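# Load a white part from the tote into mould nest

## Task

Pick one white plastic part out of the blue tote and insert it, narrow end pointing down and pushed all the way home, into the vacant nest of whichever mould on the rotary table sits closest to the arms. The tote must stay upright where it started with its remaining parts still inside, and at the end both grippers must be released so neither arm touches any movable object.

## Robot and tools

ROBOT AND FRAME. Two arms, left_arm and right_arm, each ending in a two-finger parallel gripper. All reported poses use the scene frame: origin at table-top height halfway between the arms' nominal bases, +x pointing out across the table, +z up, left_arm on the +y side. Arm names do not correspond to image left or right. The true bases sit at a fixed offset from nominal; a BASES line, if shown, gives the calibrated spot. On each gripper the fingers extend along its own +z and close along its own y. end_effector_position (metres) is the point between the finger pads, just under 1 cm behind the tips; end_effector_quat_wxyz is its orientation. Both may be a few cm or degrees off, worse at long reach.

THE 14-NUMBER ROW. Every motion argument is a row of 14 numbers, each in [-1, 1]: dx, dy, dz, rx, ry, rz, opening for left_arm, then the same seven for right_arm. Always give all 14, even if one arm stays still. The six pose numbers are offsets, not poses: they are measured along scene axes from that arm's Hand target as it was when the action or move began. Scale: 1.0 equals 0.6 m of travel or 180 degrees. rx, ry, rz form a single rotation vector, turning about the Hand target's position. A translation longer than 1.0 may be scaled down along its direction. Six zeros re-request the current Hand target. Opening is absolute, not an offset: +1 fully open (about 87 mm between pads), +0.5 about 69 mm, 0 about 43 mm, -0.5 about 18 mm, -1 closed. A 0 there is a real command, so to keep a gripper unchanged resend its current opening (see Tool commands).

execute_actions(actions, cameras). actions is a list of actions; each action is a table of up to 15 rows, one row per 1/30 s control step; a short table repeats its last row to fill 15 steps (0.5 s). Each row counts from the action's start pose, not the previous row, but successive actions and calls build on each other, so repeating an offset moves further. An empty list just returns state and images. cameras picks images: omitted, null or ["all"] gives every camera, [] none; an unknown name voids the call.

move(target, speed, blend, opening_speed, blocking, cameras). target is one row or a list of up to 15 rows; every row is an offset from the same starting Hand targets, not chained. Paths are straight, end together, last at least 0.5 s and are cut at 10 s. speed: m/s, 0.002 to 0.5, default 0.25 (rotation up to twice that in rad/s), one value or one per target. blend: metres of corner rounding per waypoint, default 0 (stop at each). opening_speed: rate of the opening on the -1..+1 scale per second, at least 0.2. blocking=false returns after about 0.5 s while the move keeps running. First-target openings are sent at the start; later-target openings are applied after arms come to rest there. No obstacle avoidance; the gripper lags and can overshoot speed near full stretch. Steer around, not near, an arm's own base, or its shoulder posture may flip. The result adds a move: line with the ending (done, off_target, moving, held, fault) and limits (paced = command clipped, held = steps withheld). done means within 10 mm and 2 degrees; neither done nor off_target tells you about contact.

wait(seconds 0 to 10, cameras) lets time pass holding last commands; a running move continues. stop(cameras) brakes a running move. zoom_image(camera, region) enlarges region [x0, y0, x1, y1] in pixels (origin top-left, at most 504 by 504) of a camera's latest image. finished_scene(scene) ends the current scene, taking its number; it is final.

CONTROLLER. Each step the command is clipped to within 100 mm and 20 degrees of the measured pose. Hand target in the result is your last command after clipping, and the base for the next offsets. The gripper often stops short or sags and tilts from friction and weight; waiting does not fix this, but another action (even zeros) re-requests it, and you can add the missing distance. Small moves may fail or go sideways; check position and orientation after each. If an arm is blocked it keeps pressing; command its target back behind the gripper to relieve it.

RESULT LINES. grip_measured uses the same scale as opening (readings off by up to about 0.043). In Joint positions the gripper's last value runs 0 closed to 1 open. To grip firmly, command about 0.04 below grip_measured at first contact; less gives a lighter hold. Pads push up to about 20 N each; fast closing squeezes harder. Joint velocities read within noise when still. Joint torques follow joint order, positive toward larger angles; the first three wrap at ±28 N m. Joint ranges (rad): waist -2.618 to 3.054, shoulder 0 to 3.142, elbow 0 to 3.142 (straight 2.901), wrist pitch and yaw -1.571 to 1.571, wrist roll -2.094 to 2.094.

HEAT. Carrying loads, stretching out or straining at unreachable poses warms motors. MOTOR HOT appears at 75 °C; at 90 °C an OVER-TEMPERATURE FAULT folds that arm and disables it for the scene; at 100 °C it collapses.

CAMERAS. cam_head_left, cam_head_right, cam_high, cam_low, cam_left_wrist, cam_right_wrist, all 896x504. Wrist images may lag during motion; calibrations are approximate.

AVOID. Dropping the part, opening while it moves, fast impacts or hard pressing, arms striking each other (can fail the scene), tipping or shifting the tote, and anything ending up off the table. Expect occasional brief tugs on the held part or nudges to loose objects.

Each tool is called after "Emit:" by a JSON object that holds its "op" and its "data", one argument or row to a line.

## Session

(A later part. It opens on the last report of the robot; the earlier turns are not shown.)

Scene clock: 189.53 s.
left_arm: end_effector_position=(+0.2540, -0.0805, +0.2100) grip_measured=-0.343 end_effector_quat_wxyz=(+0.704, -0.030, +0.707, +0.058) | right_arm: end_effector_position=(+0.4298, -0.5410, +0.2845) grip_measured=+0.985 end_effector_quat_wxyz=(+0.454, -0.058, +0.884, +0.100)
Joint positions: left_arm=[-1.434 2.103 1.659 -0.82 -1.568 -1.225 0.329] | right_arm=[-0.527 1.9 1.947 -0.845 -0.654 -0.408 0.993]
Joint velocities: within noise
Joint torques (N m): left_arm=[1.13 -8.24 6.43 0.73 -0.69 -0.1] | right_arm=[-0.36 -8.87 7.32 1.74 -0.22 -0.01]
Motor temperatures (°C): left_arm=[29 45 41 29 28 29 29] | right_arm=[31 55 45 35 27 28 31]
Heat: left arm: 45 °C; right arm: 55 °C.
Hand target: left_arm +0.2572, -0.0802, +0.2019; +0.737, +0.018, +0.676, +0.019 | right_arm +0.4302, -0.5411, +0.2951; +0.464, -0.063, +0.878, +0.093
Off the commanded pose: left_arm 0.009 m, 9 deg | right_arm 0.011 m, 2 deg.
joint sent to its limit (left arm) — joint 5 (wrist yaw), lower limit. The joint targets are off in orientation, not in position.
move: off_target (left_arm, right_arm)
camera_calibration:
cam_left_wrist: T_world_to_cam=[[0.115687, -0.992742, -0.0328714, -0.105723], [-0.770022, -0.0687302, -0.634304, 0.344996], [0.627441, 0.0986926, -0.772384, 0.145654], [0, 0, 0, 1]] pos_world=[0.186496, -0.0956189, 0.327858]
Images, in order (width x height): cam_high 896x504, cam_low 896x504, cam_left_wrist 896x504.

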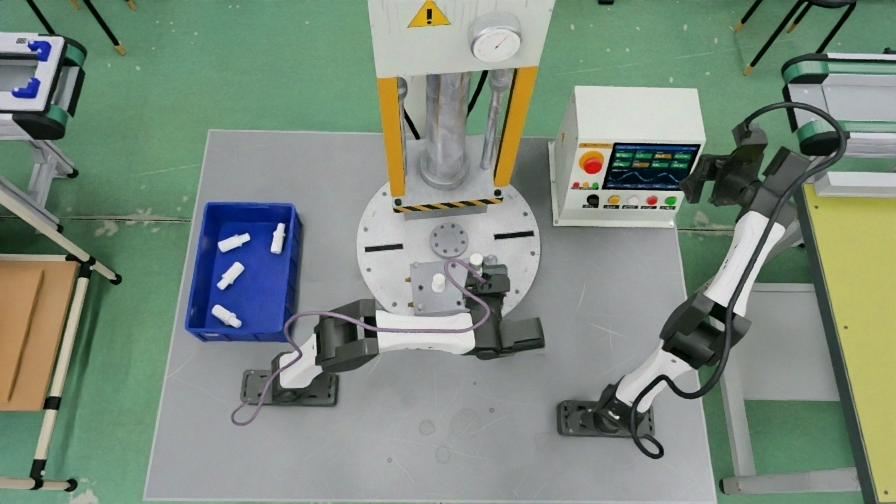

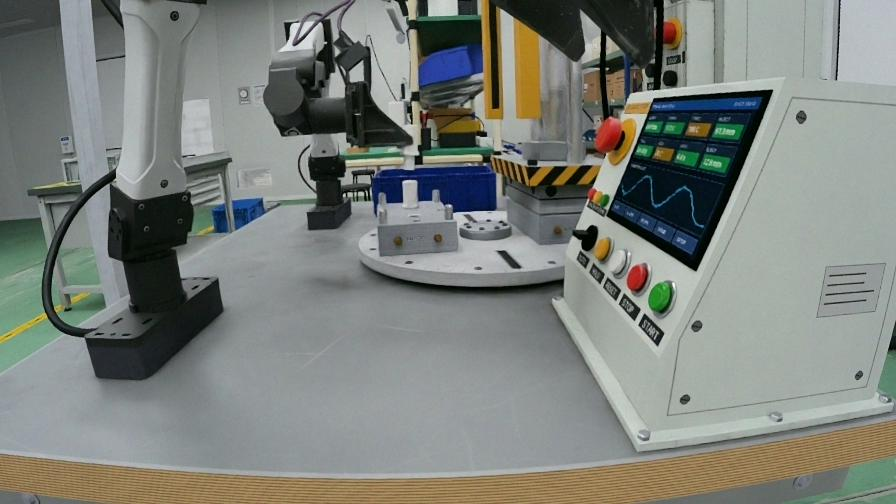

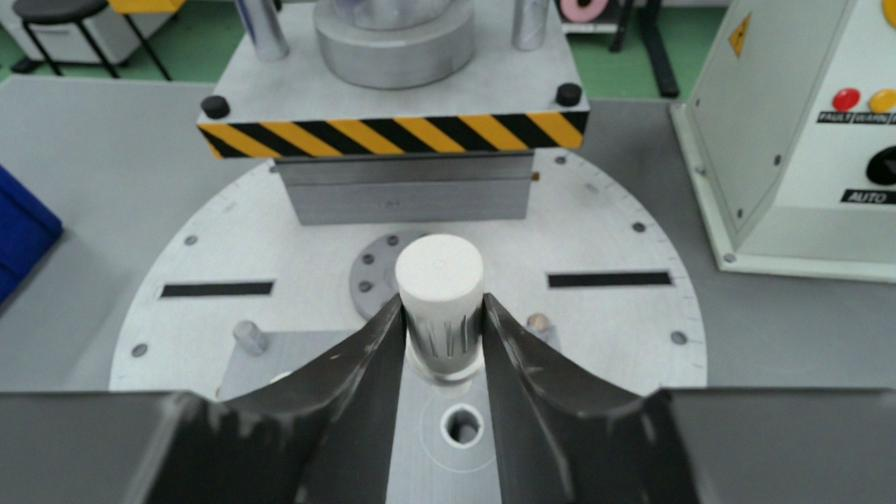

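Emit:
{"op": "move", "data": {
  "target": [0.003,-0.01,0,0.0015,0.0132,-0.1114,-0.6,0,0,0,0,0,0,1],
  "speed": 0.1,
  "cameras": ["cam_high","cam_low","cam_left_wrist"]
}}

Emit:
{"op": "zoom_image", "data": {
  "camera": "cam_low",
  "region": [340, 110, 500, 270]
}}

Emit:
{"op": "zoom_image", "data": {
  "camera": "cam_left_wrist",
  "region": [320, 220, 600, 504]
}}

Emit:
{"op": "zoom_image", "data": {
  "camera": "cam_high",
  "region": [400, 230, 560, 340]
}}

Scene clock: 225.33 s.
left_arm: end_effector_position=(+0.2565, -0.0867, +0.2122) grip_measured=-0.343 end_effector_quat_wxyz=(+0.716, +0.127, +0.677, -0.116) | right_arm: end_effector_position=(+0.4298, -0.5410, +0.2845) grip_measured=+0.985 end_effector_quat_wxyz=(+0.454, -0.058, +0.884, +0.100)
Joint positions: left_arm=[-1.381 1.819 0.866 1.056 -1.045 0.113 0.329] | right_arm=[-0.527 1.9 1.947 -0.845 -0.654 -0.408 0.993]
Joint velocities: within noise
Joint torques (N m): left_arm=[1.32 -5.82 5.7 1.62 0.29 0.13] | right_arm=[-0.34 -9.01 7.34 1.75 -0.22 0]
Motor temperatures (°C): left_arm=[29 45 41 30 28 29 29] | right_arm=[31 56 45 35 27 28 31]
Heat: left arm: 45 °C; right arm: 56 °C.
Hand target: left_arm +0.2589, -0.0863, +0.2019; +0.715, +0.138, +0.677, -0.109 | right_arm +0.4302, -0.5411, +0.2951; +0.464, -0.063, +0.878, +0.093
Off the commanded pose: left_arm 0.011 m, 2 deg | right_arm 0.011 m, 2 deg.
move: off_target (left_arm, right_arm); limits=paced
camera_calibration:
cam_left_wrist: T_world_to_cam=[[-0.345205, -0.938353, -0.0181156, 0.00774386], [-0.68764, 0.266014, -0.675565, 0.364506], [0.638737, -0.220751, -0.737078, 0.108282], [0, 0, 0, 1]] pos_world=[0.184159, -0.0657939, 0.3262]
Images, in order (width x height): cam_high 896x504, cam_low 896x504, cam_left_wrist 896x504.

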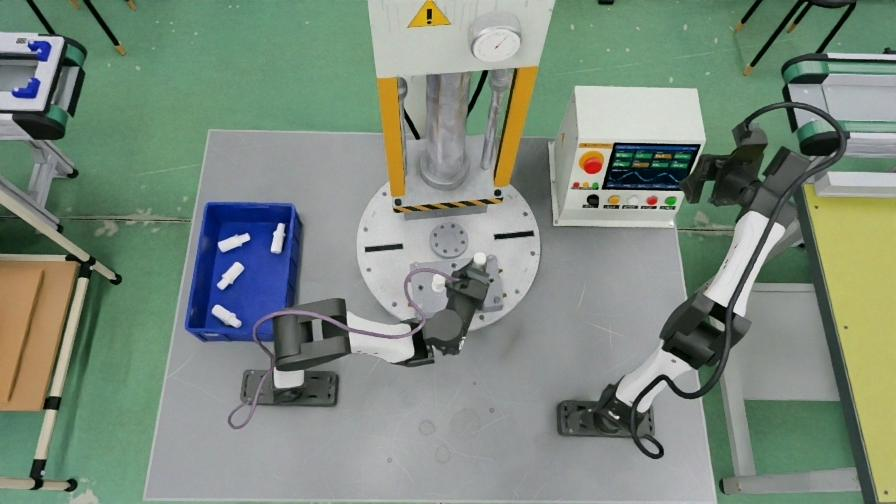

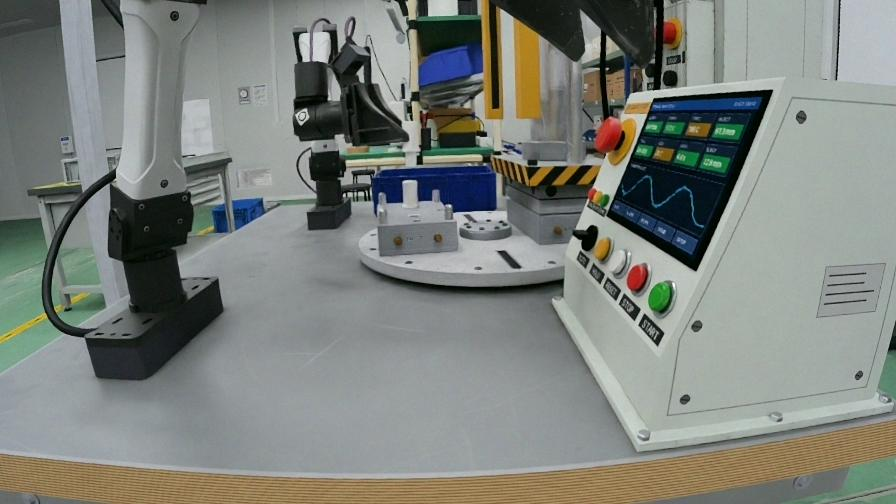

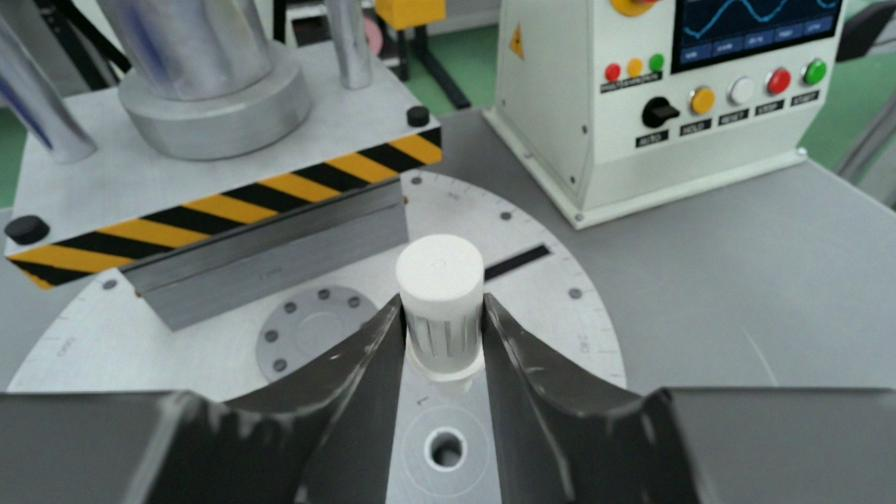

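Scaled by 3.150 from the camera's 896x504 image, which has a finer 1280x720 frame.

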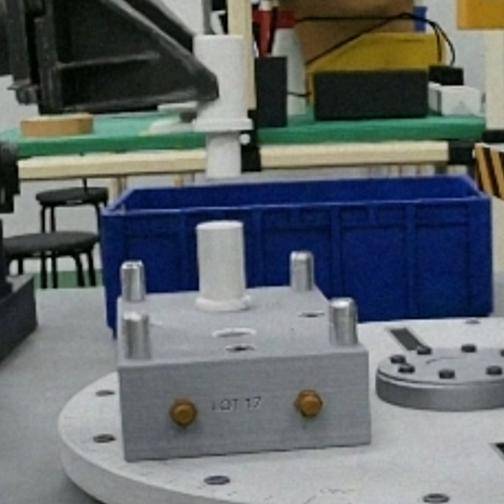

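Scaled by 1.775 from the camera's 896x504 image, which has a finer 1280x720 frame.

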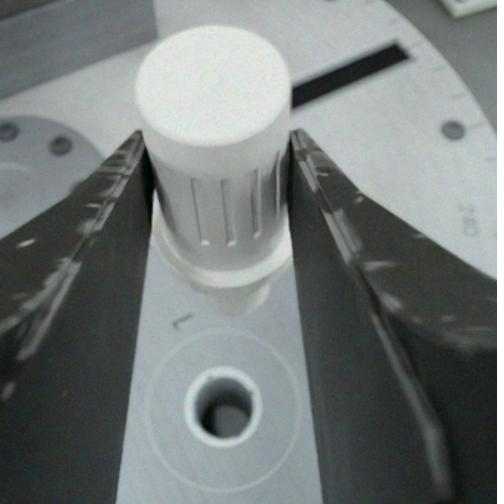

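Scaled by 3.150 from the camera's 896x504 image, which has a finer 1280x720 frame.

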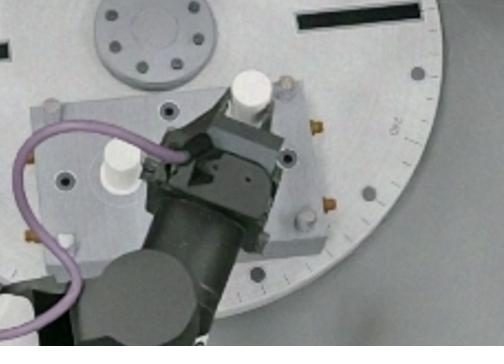

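Emit:
{"op": "move", "data": {
  "target": [0.0025,0.0055,-0.087,0.0096,0,0,-0.6,0,0,0,0,0,0,1],
  "speed": 0.08,
  "cameras": ["cam_high","cam_low","cam_left_wrist"]
}}

Emit:
{"op": "zoom_image", "data": {
  "camera": "cam_low",
  "region": [340, 110, 500, 270]
}}

Emit:
{"op": "zoom_image", "data": {
  "camera": "cam_left_wrist",
  "region": [320, 220, 600, 504]
}}

Emit:
{"op": "zoom_image", "data": {
  "camera": "cam_high",
  "region": [400, 230, 560, 340]
}}

Scene clock: 246.67 s.
left_arm: end_effector_position=(+0.2575, -0.0846, +0.1581) grip_measured=-0.343 end_effector_quat_wxyz=(+0.713, +0.140, +0.679, -0.105) | right_arm: end_effector_position=(+0.4298, -0.5410, +0.2845) grip_measured=+0.985 end_effector_quat_wxyz=(+0.454, -0.058, +0.884, +0.100)
Joint positions: left_arm=[-1.377 1.973 0.804 1.247 -1.039 0.124 0.329] | right_arm=[-0.527 1.9 1.947 -0.845 -0.654 -0.408 0.993]
Joint velocities: within noise
Joint torques (N m): left_arm=[1.47 -6.32 5.01 1.64 0.26 0.09] | right_arm=[-0.32 -8.99 7.32 1.74 -0.22 0]
Motor temperatures (°C): left_arm=[29 42 41 31 28 29 30] | right_arm=[31 56 45 35 27 28 31]
Heat: left arm: 42 °C; right arm: 56 °C.
Hand target: left_arm +0.2605, -0.0829, +0.1498; +0.712, +0.148, +0.679, -0.098 | right_arm +0.4302, -0.5411, +0.2951; +0.464, -0.063, +0.878, +0.093
Off the commanded pose: left_arm 0.009 m, 1 deg | right_arm 0.011 m, 2 deg.
move: off_target (right_arm)
camera_calibration:
cam_left_wrist: T_world_to_cam=[[-0.346903, -0.936549, -0.0503478, 0.0147253], [-0.687442, 0.290417, -0.665644, 0.328538], [0.638029, -0.196303, -0.74457, 0.0716276], [0, 0, 0, 1]] pos_world=[0.185259, -0.0675615, 0.272763]
Images, in order (width x height): cam_high 896x504, cam_low 896x504, cam_left_wrist 896x504.

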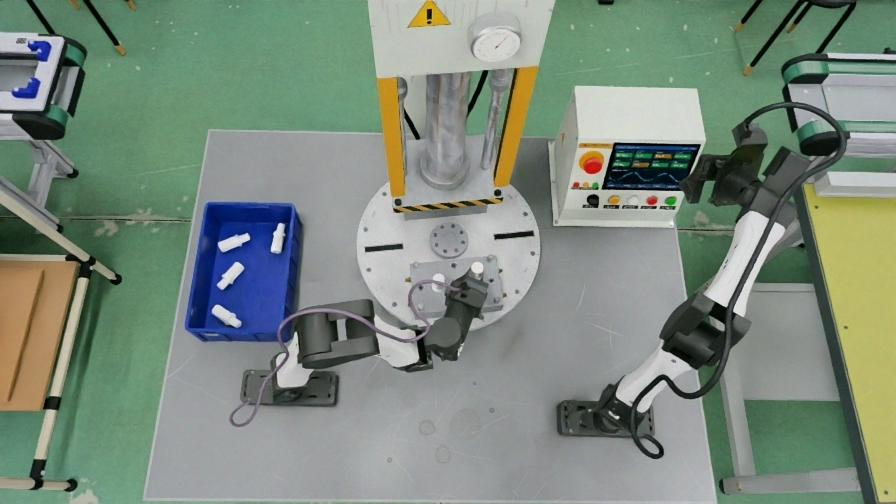

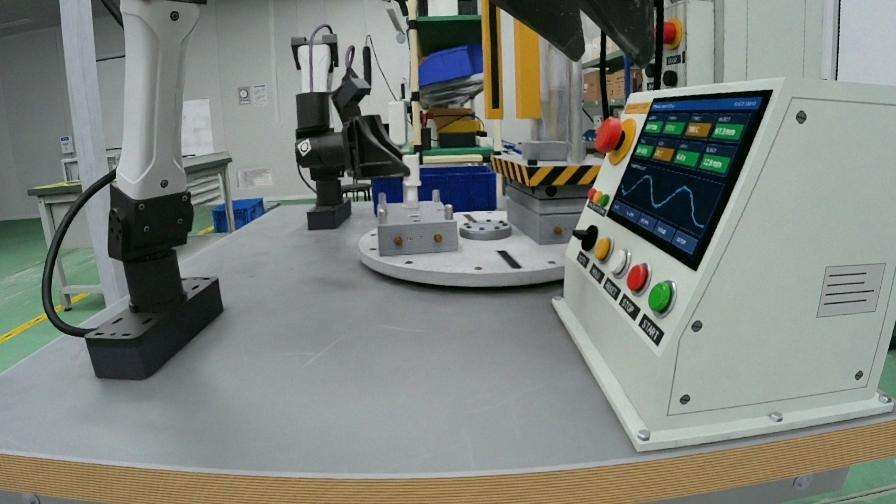

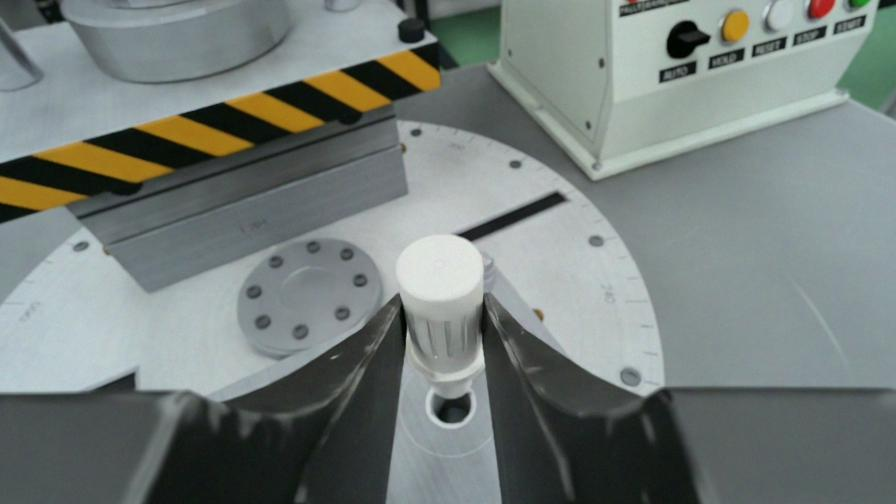

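Scaled by 3.150 from the camera's 896x504 image, which has a finer 1280x720 frame.

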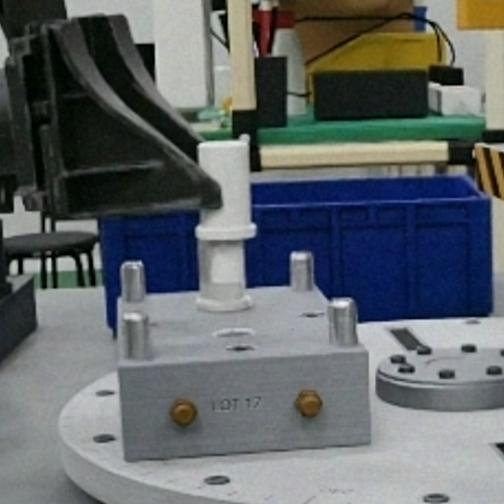

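Scaled by 1.775 from the camera's 896x504 image, which has a finer 1280x720 frame.

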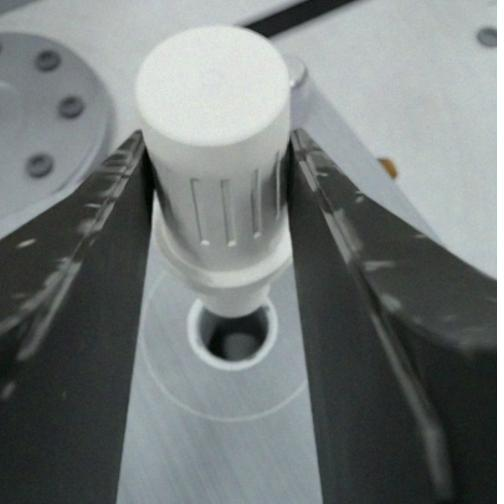

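Scaled by 3.150 from the camera's 896x504 image, which has a finer 1280x720 frame.

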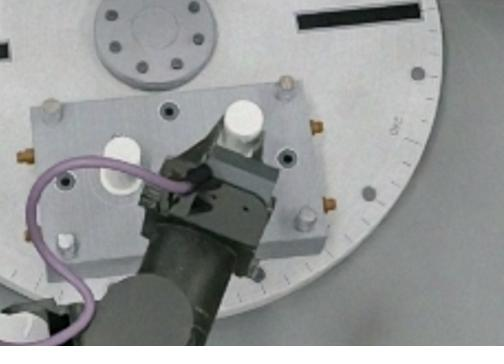

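Emit:
{"op": "zoom_image", "data": {
  "camera": "cam_low",
  "region": [385, 145, 445, 225]
}}

Scaled by 6.300 from the camera's 896x504 image, which has a finer 1280x720 frame.

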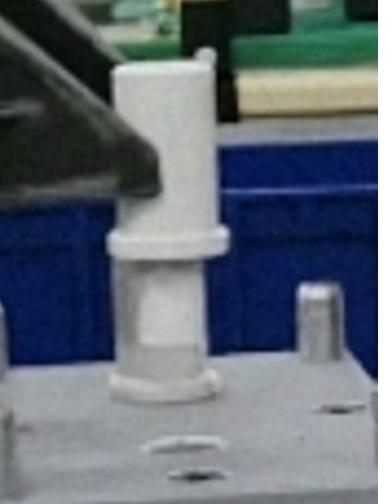

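Emit:
{"op": "move", "data": {
  "target": [0.0033,0.0025,-0.02,0,0,0,-0.6,0,0,0,0,0,0,1],
  "speed": 0.04,
  "cameras": ["cam_low","cam_left_wrist"]
}}

Emit:
{"op": "zoom_image", "data": {
  "camera": "cam_low",
  "region": [385, 145, 445, 225]
}}

Emit:
{"op": "zoom_image", "data": {
  "camera": "cam_left_wrist",
  "region": [370, 330, 530, 450]
}}

Scene clock: 271.93 s.
left_arm: end_effector_position=(+0.2603, -0.0832, +0.1469) grip_measured=-0.343 end_effector_quat_wxyz=(+0.714, +0.139, +0.679, -0.105) | right_arm: end_effector_position=(+0.4298, -0.5410, +0.2845) grip_measured=+0.985 end_effector_quat_wxyz=(+0.454, -0.058, +0.884, +0.100)
Joint positions: left_arm=[-1.369 2.013 0.794 1.298 -1.033 0.124 0.329] | right_arm=[-0.527 1.9 1.947 -0.845 -0.654 -0.408 0.993]
Joint velocities: within noise
Joint torques (N m): left_arm=[1.31 -6.32 4.63 1.67 0.26 0.08] | right_arm=[-0.32 -8.96 7.28 1.74 -0.23 -0.02]
Motor temperatures (°C): left_arm=[29 42 41 33 28 29 30] | right_arm=[31 56 46 35 27 28 31]
Heat: left arm: 42 °C; right arm: 56 °C.
Hand target: left_arm +0.2625, -0.0814, +0.1378; +0.712, +0.148, +0.679, -0.098 | right_arm +0.4302, -0.5411, +0.2951; +0.464, -0.063, +0.878, +0.093
Off the commanded pose: left_arm 0.010 m, 1 deg | right_arm 0.011 m, 2 deg.
move: off_target (right_arm)
camera_calibration:
cam_left_wrist: T_world_to_cam=[[-0.34504, -0.937273, -0.0496667, 0.0158312], [-0.687416, 0.288381, -0.666555, 0.322512], [0.639067, -0.195846, -0.743799, 0.0614589], [0, 0, 0, 1]] pos_world=[0.187886, -0.0661316, 0.261471]
Images, in order (width x height): cam_low 896x504, cam_left_wrist 896x504.

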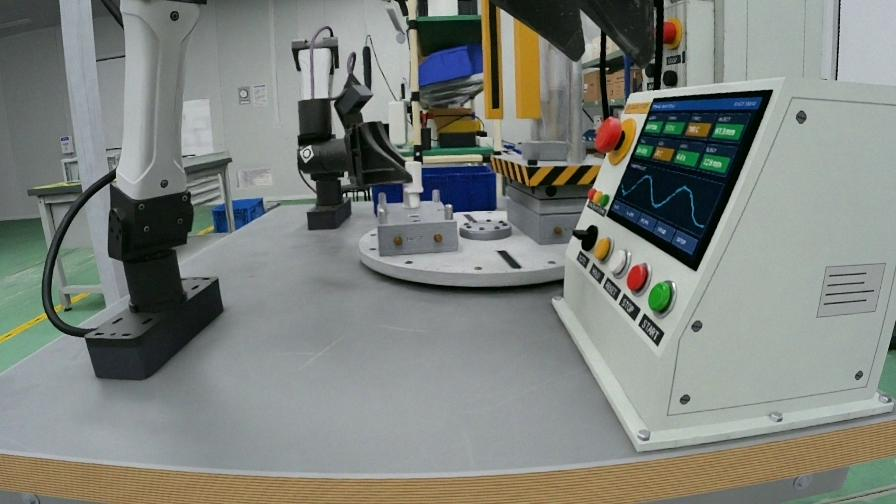

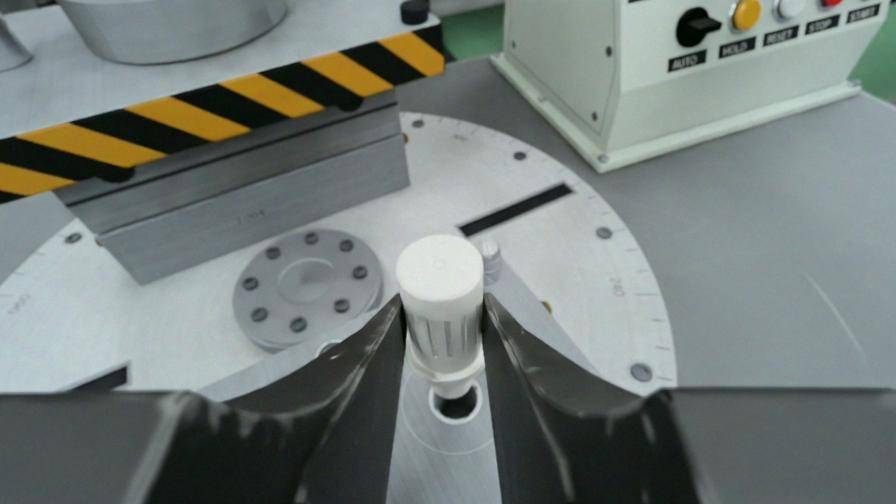

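Scaled by 6.300 from the camera's 896x504 image, which has a finer 1280x720 frame.

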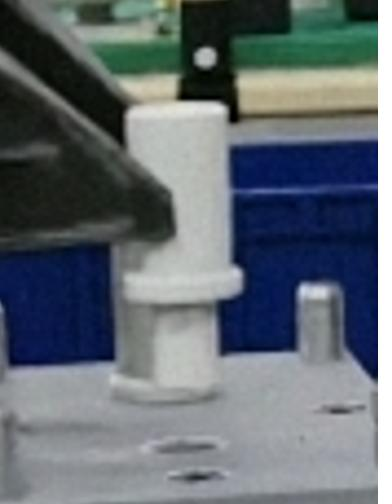

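Scaled by 3.150 from the camera's 896x504 image, which has a finer 1280x720 frame.

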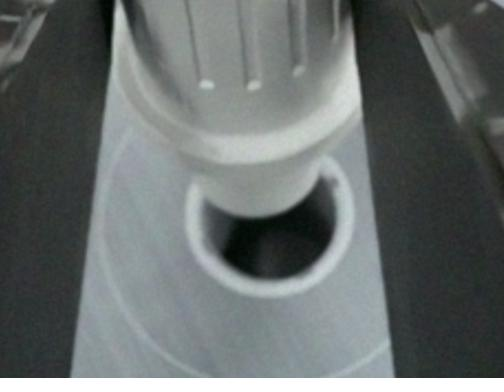

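Emit:
{"op": "move", "data": {
  "target": [-0.001,-0.0027,-0.0125,0,0,0,-0.6,0,0,0,0,0,0,1],
  "speed": 0.04,
  "cameras": ["cam_low","cam_left_wrist"]
}}

Emit:
{"op": "zoom_image", "data": {
  "camera": "cam_low",
  "region": [385, 145, 445, 225]
}}

Emit:
{"op": "zoom_image", "data": {
  "camera": "cam_left_wrist",
  "region": [370, 330, 530, 450]
}}

Scene clock: 290.50 s.
left_arm: end_effector_position=(+0.2604, -0.0839, +0.1383) grip_measured=-0.343 end_effector_quat_wxyz=(+0.713, +0.140, +0.679, -0.104) | right_arm: end_effector_position=(+0.4298, -0.5410, +0.2845) grip_measured=+0.985 end_effector_quat_wxyz=(+0.454, -0.058, +0.884, +0.100)
Joint positions: left_arm=[-1.369 2.045 0.794 1.327 -1.033 0.124 0.329] | right_arm=[-0.527 1.9 1.947 -0.845 -0.654 -0.408 0.993]
Joint velocities: within noise
Joint torques (N m): left_arm=[1.14 -6.37 4.89 1.64 0.23 0.09] | right_arm=[-0.28 -8.95 7.28 1.76 -0.23 -0.02]
Motor temperatures (°C): left_arm=[29 41 40 33 28 29 30] | right_arm=[31 57 46 35 27 28 31]
Heat: left arm: 41 °C; right arm: 57 °C.
Hand target: left_arm +0.2619, -0.0830, +0.1303; +0.712, +0.148, +0.679, -0.098 | right_arm +0.4302, -0.5411, +0.2951; +0.464, -0.063, +0.878, +0.093
Off the commanded pose: left_arm 0.008 m, 1 deg | right_arm 0.011 m, 2 deg.
move: off_target (right_arm)
camera_calibration:
cam_left_wrist: T_world_to_cam=[[-0.345424, -0.936989, -0.0522923, 0.015218], [-0.687669, 0.290642, -0.665311, 0.317201], [0.638587, -0.193855, -0.744733, 0.0553066], [0, 0, 0, 1]] pos_world=[0.188068, -0.0672114, 0.253021]
Images, in order (width x height): cam_low 896x504, cam_left_wrist 896x504.

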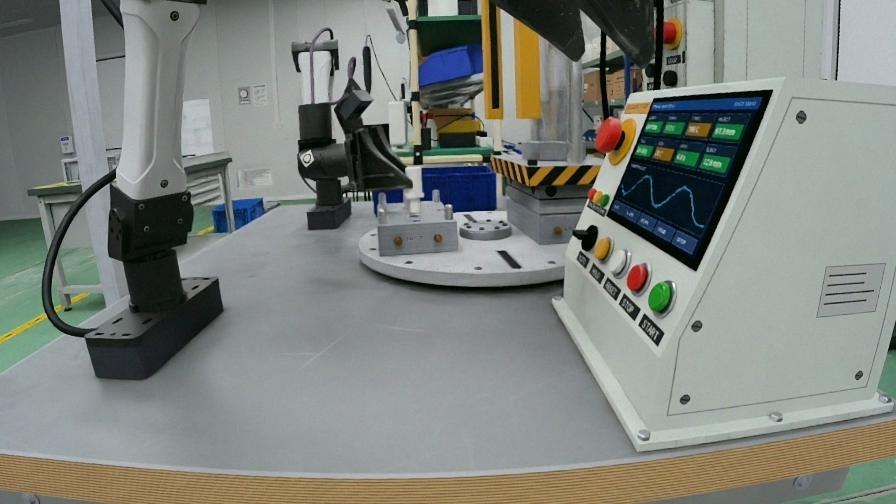

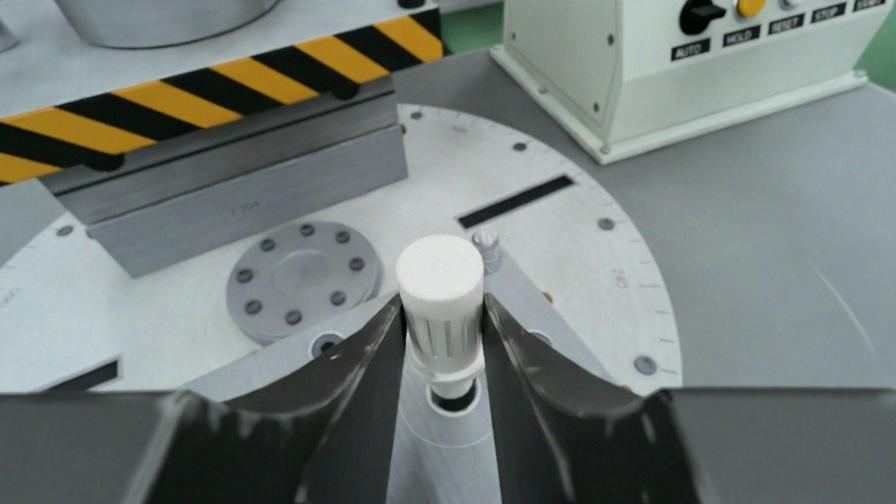

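Scaled by 6.300 from the camera's 896x504 image, which has a finer 1280x720 frame.

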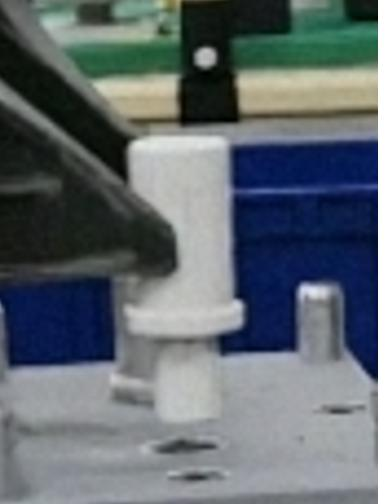

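Scaled by 3.150 from the camera's 896x504 image, which has a finer 1280x720 frame.

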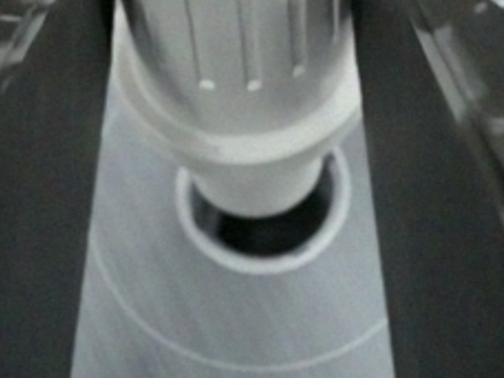

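Emit:
{"op": "move", "data": {
  "target": [-0.0022,-0.0003,-0.01,0,0,0,-0.6,0,0,0,0,0,0,1],
  "speed": 0.03,
  "cameras": ["cam_low","cam_left_wrist"]
}}

Emit:
{"op": "zoom_image", "data": {
  "camera": "cam_low",
  "region": [385, 145, 445, 225]
}}

Emit:
{"op": "zoom_image", "data": {
  "camera": "cam_left_wrist",
  "region": [370, 330, 530, 450]
}}

Scene clock: 301.00 s.
left_arm: end_effector_position=(+0.2605, -0.0844, +0.1330) grip_measured=-0.343 end_effector_quat_wxyz=(+0.714, +0.139, +0.679, -0.104) | right_arm: end_effector_position=(+0.4298, -0.5410, +0.2845) grip_measured=+0.985 end_effector_quat_wxyz=(+0.454, -0.058, +0.884, +0.100)
Joint positions: left_arm=[-1.369 2.067 0.794 1.352 -1.033 0.125 0.329] | right_arm=[-0.527 1.9 1.947 -0.845 -0.654 -0.408 0.993]
Joint velocities: within noise
Joint torques (N m): left_arm=[0.8 -6.39 4.57 1.66 0.2 0.09] | right_arm=[-0.35 -9.03 7.34 1.75 -0.21 0.02]
Motor temperatures (°C): left_arm=[29 42 40 33 28 29 30] | right_arm=[30 57 46 36 27 28 31]
Heat: left arm: 42 °C; right arm: 57 °C.
Hand target: left_arm +0.2606, -0.0832, +0.1243; +0.712, +0.148, +0.679, -0.098 | right_arm +0.4302, -0.5411, +0.2951; +0.464, -0.063, +0.878, +0.093
Off the commanded pose: left_arm 0.009 m, 1 deg | right_arm 0.011 m, 2 deg.
move: off_target (right_arm)
camera_calibration:
cam_left_wrist: T_world_to_cam=[[-0.345381, -0.937091, -0.0507155, 0.0143136], [-0.6873, 0.289374, -0.666244, 0.313752], [0.639007, -0.195251, -0.744007, 0.0508392], [0, 0, 0, 1]] pos_world=[0.188099, -0.067452, 0.247586]
Images, in order (width x height): cam_low 896x504, cam_left_wrist 896x504.

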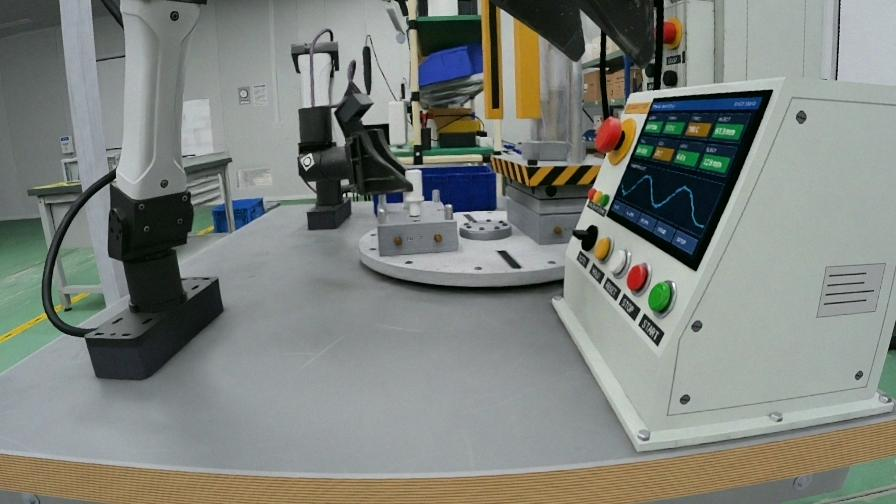

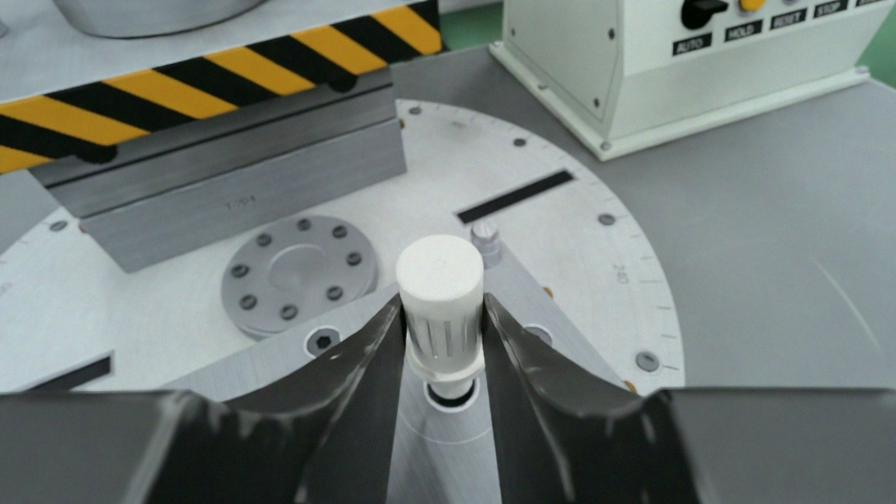

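Scaled by 6.300 from the camera's 896x504 image, which has a finer 1280x720 frame.

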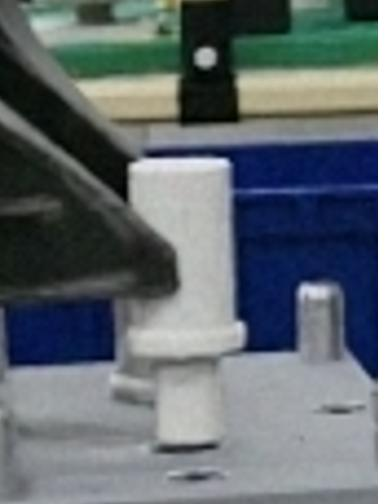

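Scaled by 3.150 from the camera's 896x504 image, which has a finer 1280x720 frame.

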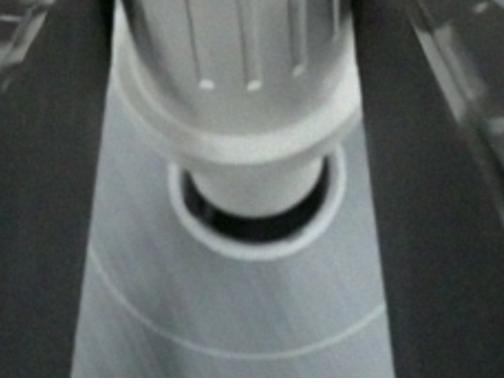

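Emit:
{"op": "move", "data": {
  "target": [0,0,-0.01,0,0,0,-0.6,0,0,0,0,0,0,1],
  "speed": 0.03,
  "cameras": ["cam_low","cam_left_wrist"]
}}

Emit:
{"op": "zoom_image", "data": {
  "camera": "cam_low",
  "region": [385, 145, 445, 225]
}}

Emit:
{"op": "zoom_image", "data": {
  "camera": "cam_left_wrist",
  "region": [370, 330, 530, 450]
}}

Scene clock: 311.30 s.
left_arm: end_effector_position=(+0.2607, -0.0847, +0.1299) grip_measured=-0.343 end_effector_quat_wxyz=(+0.715, +0.137, +0.677, -0.106) | right_arm: end_effector_position=(+0.4298, -0.5410, +0.2845) grip_measured=+0.985 end_effector_quat_wxyz=(+0.454, -0.058, +0.884, +0.100)
Joint positions: left_arm=[-1.369 2.087 0.794 1.383 -1.033 0.13 0.329] | right_arm=[-0.527 1.9 1.947 -0.845 -0.654 -0.408 0.993]
Joint velocities: within noise
Joint torques (N m): left_arm=[0.81 -6.28 4.38 1.58 0.2 0.04] | right_arm=[-0.28 -9.14 7.31 1.75 -0.21 -0.04]
Motor temperatures (°C): left_arm=[29 42 39 33 28 29 30] | right_arm=[30 57 46 36 27 28 31]
Heat: left arm: 42 °C; right arm: 57 °C.
Hand target: left_arm +0.2606, -0.0832, +0.1183; +0.712, +0.148, +0.679, -0.098 | right_arm +0.4302, -0.5411, +0.2951; +0.464, -0.063, +0.878, +0.093
Off the commanded pose: left_arm 0.012 m, 2 deg | right_arm 0.011 m, 2 deg.
move: off_target (left_arm, right_arm)
camera_calibration:
cam_left_wrist: T_world_to_cam=[[-0.344972, -0.937472, -0.0462541, 0.0131721], [-0.684712, 0.285056, -0.670755, 0.311463], [0.642, -0.199721, -0.740235, 0.0467034], [0, 0, 0, 1]] pos_world=[0.187823, -0.0671083, 0.244097]
Images, in order (width x height): cam_low 896x504, cam_left_wrist 896x504.

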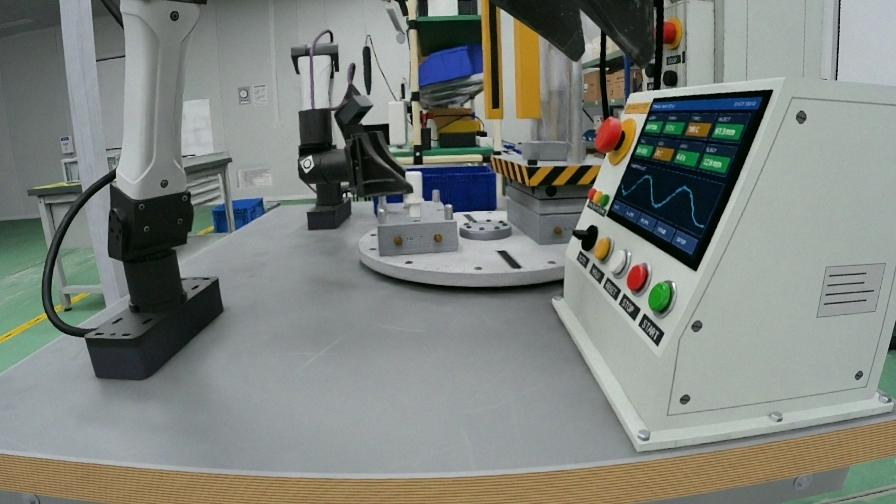

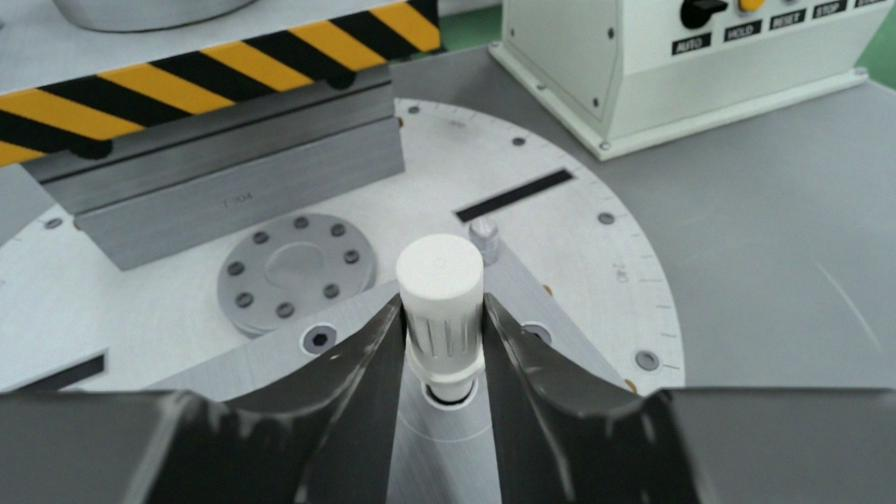

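Scaled by 6.300 from the camera's 896x504 image, which has a finer 1280x720 frame.

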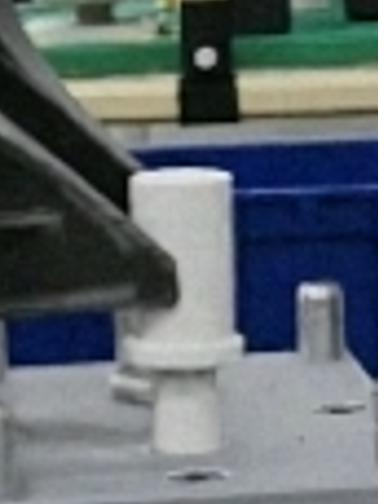

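Scaled by 3.150 from the camera's 896x504 image, which has a finer 1280x720 frame.

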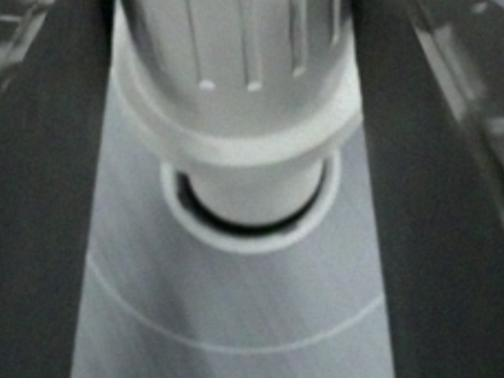

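Emit:
{"op": "move", "data": {
  "target": [
    [-0.0025,0.001,0.009,0,0,0,-0.6,0,0,0,0,0,0,1],
    [-0.0025,0.001,0,0,0,0,-0.6,0,0,0,0,0,0,1]
  ],
  "speed": 0.03,
  "cameras": ["cam_low","cam_left_wrist"]
}}

Emit:
{"op": "zoom_image", "data": {
  "camera": "cam_low",
  "region": [385, 145, 445, 225]
}}

Emit:
{"op": "zoom_image", "data": {
  "camera": "cam_left_wrist",
  "region": [370, 330, 530, 450]
}}

Scene clock: 320.83 s.
left_arm: end_effector_position=(+0.2607, -0.0847, +0.1299) grip_measured=-0.343 end_effector_quat_wxyz=(+0.716, +0.137, +0.677, -0.106) | right_arm: end_effector_position=(+0.4298, -0.5410, +0.2845) grip_measured=+0.985 end_effector_quat_wxyz=(+0.454, -0.058, +0.884, +0.100)
Joint positions: left_arm=[-1.369 2.087 0.794 1.384 -1.033 0.131 0.329] | right_arm=[-0.527 1.9 1.947 -0.845 -0.654 -0.408 0.993]
Joint velocities: within noise
Joint torques (N m): left_arm=[0.5 -6.32 4.03 1.58 0.16 0.05] | right_arm=[-0.27 -9.02 7.45 1.73 -0.23 0.01]
Motor temperatures (°C): left_arm=[29 41 39 34 28 29 30] | right_arm=[30 57 46 36 27 28 31]
Heat: left arm: 41 °C; right arm: 57 °C.
Hand target: left_arm +0.2591, -0.0826, +0.1183; +0.712, +0.148, +0.679, -0.098 | right_arm +0.4302, -0.5411, +0.2951; +0.464, -0.063, +0.878, +0.093
Off the commanded pose: left_arm 0.012 m, 2 deg | right_arm 0.011 m, 2 deg.
move: off_target (left_arm, right_arm)
camera_calibration:
cam_left_wrist: T_world_to_cam=[[-0.344917, -0.937504, -0.0460361, 0.0131331], [-0.684403, 0.284758, -0.671196, 0.311489], [0.642358, -0.2, -0.739849, 0.0465911], [0, 0, 0, 1]] pos_world=[0.187785, -0.0670684, 0.244145]
Images, in order (width x height): cam_low 896x504, cam_left_wrist 896x504.

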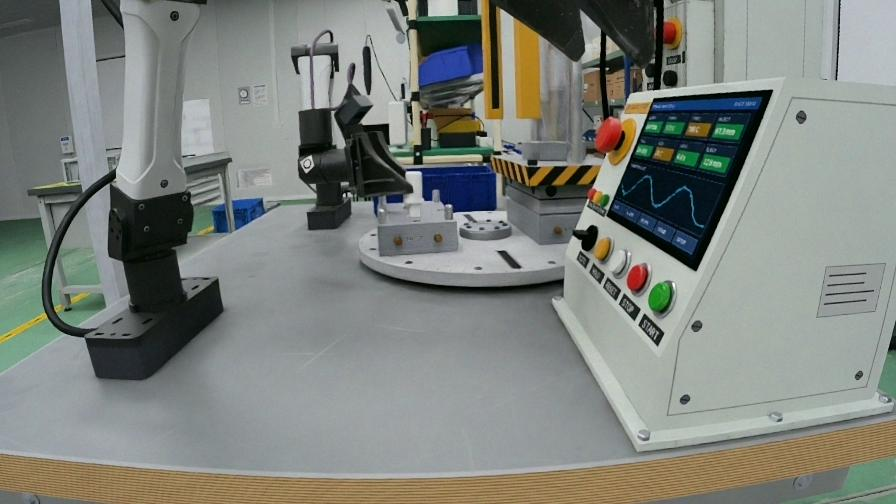

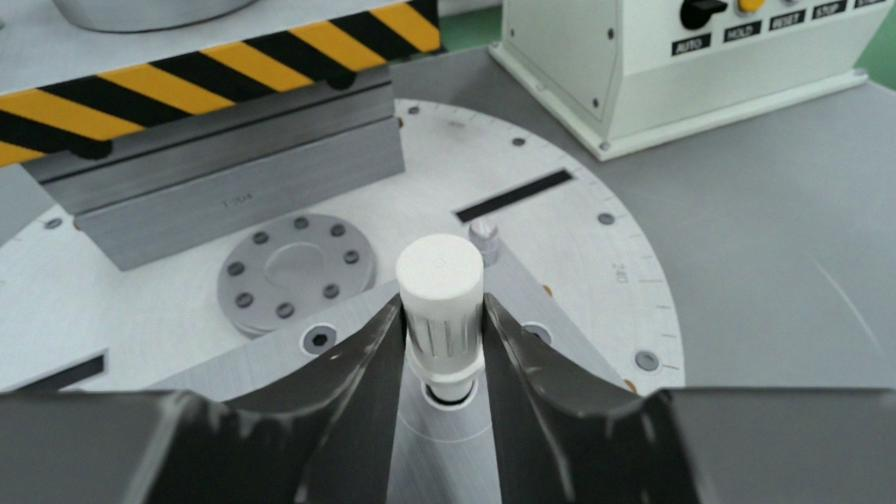

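Scaled by 6.300 from the camera's 896x504 image, which has a finer 1280x720 frame.

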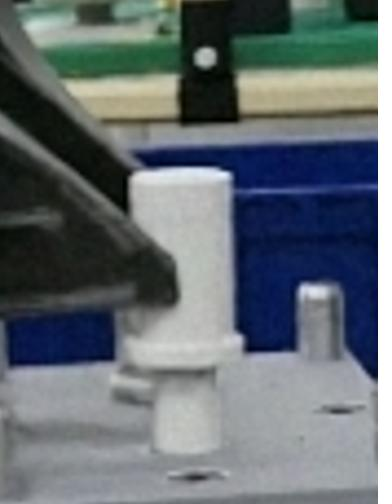

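Scaled by 3.150 from the camera's 896x504 image, which has a finer 1280x720 frame.

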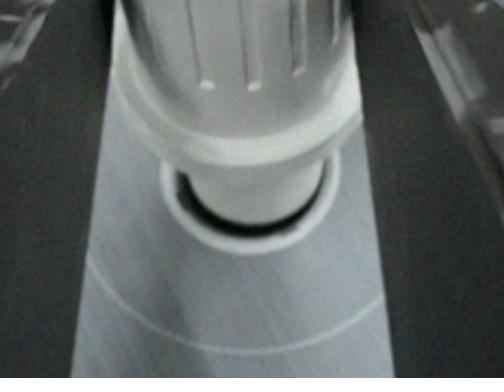

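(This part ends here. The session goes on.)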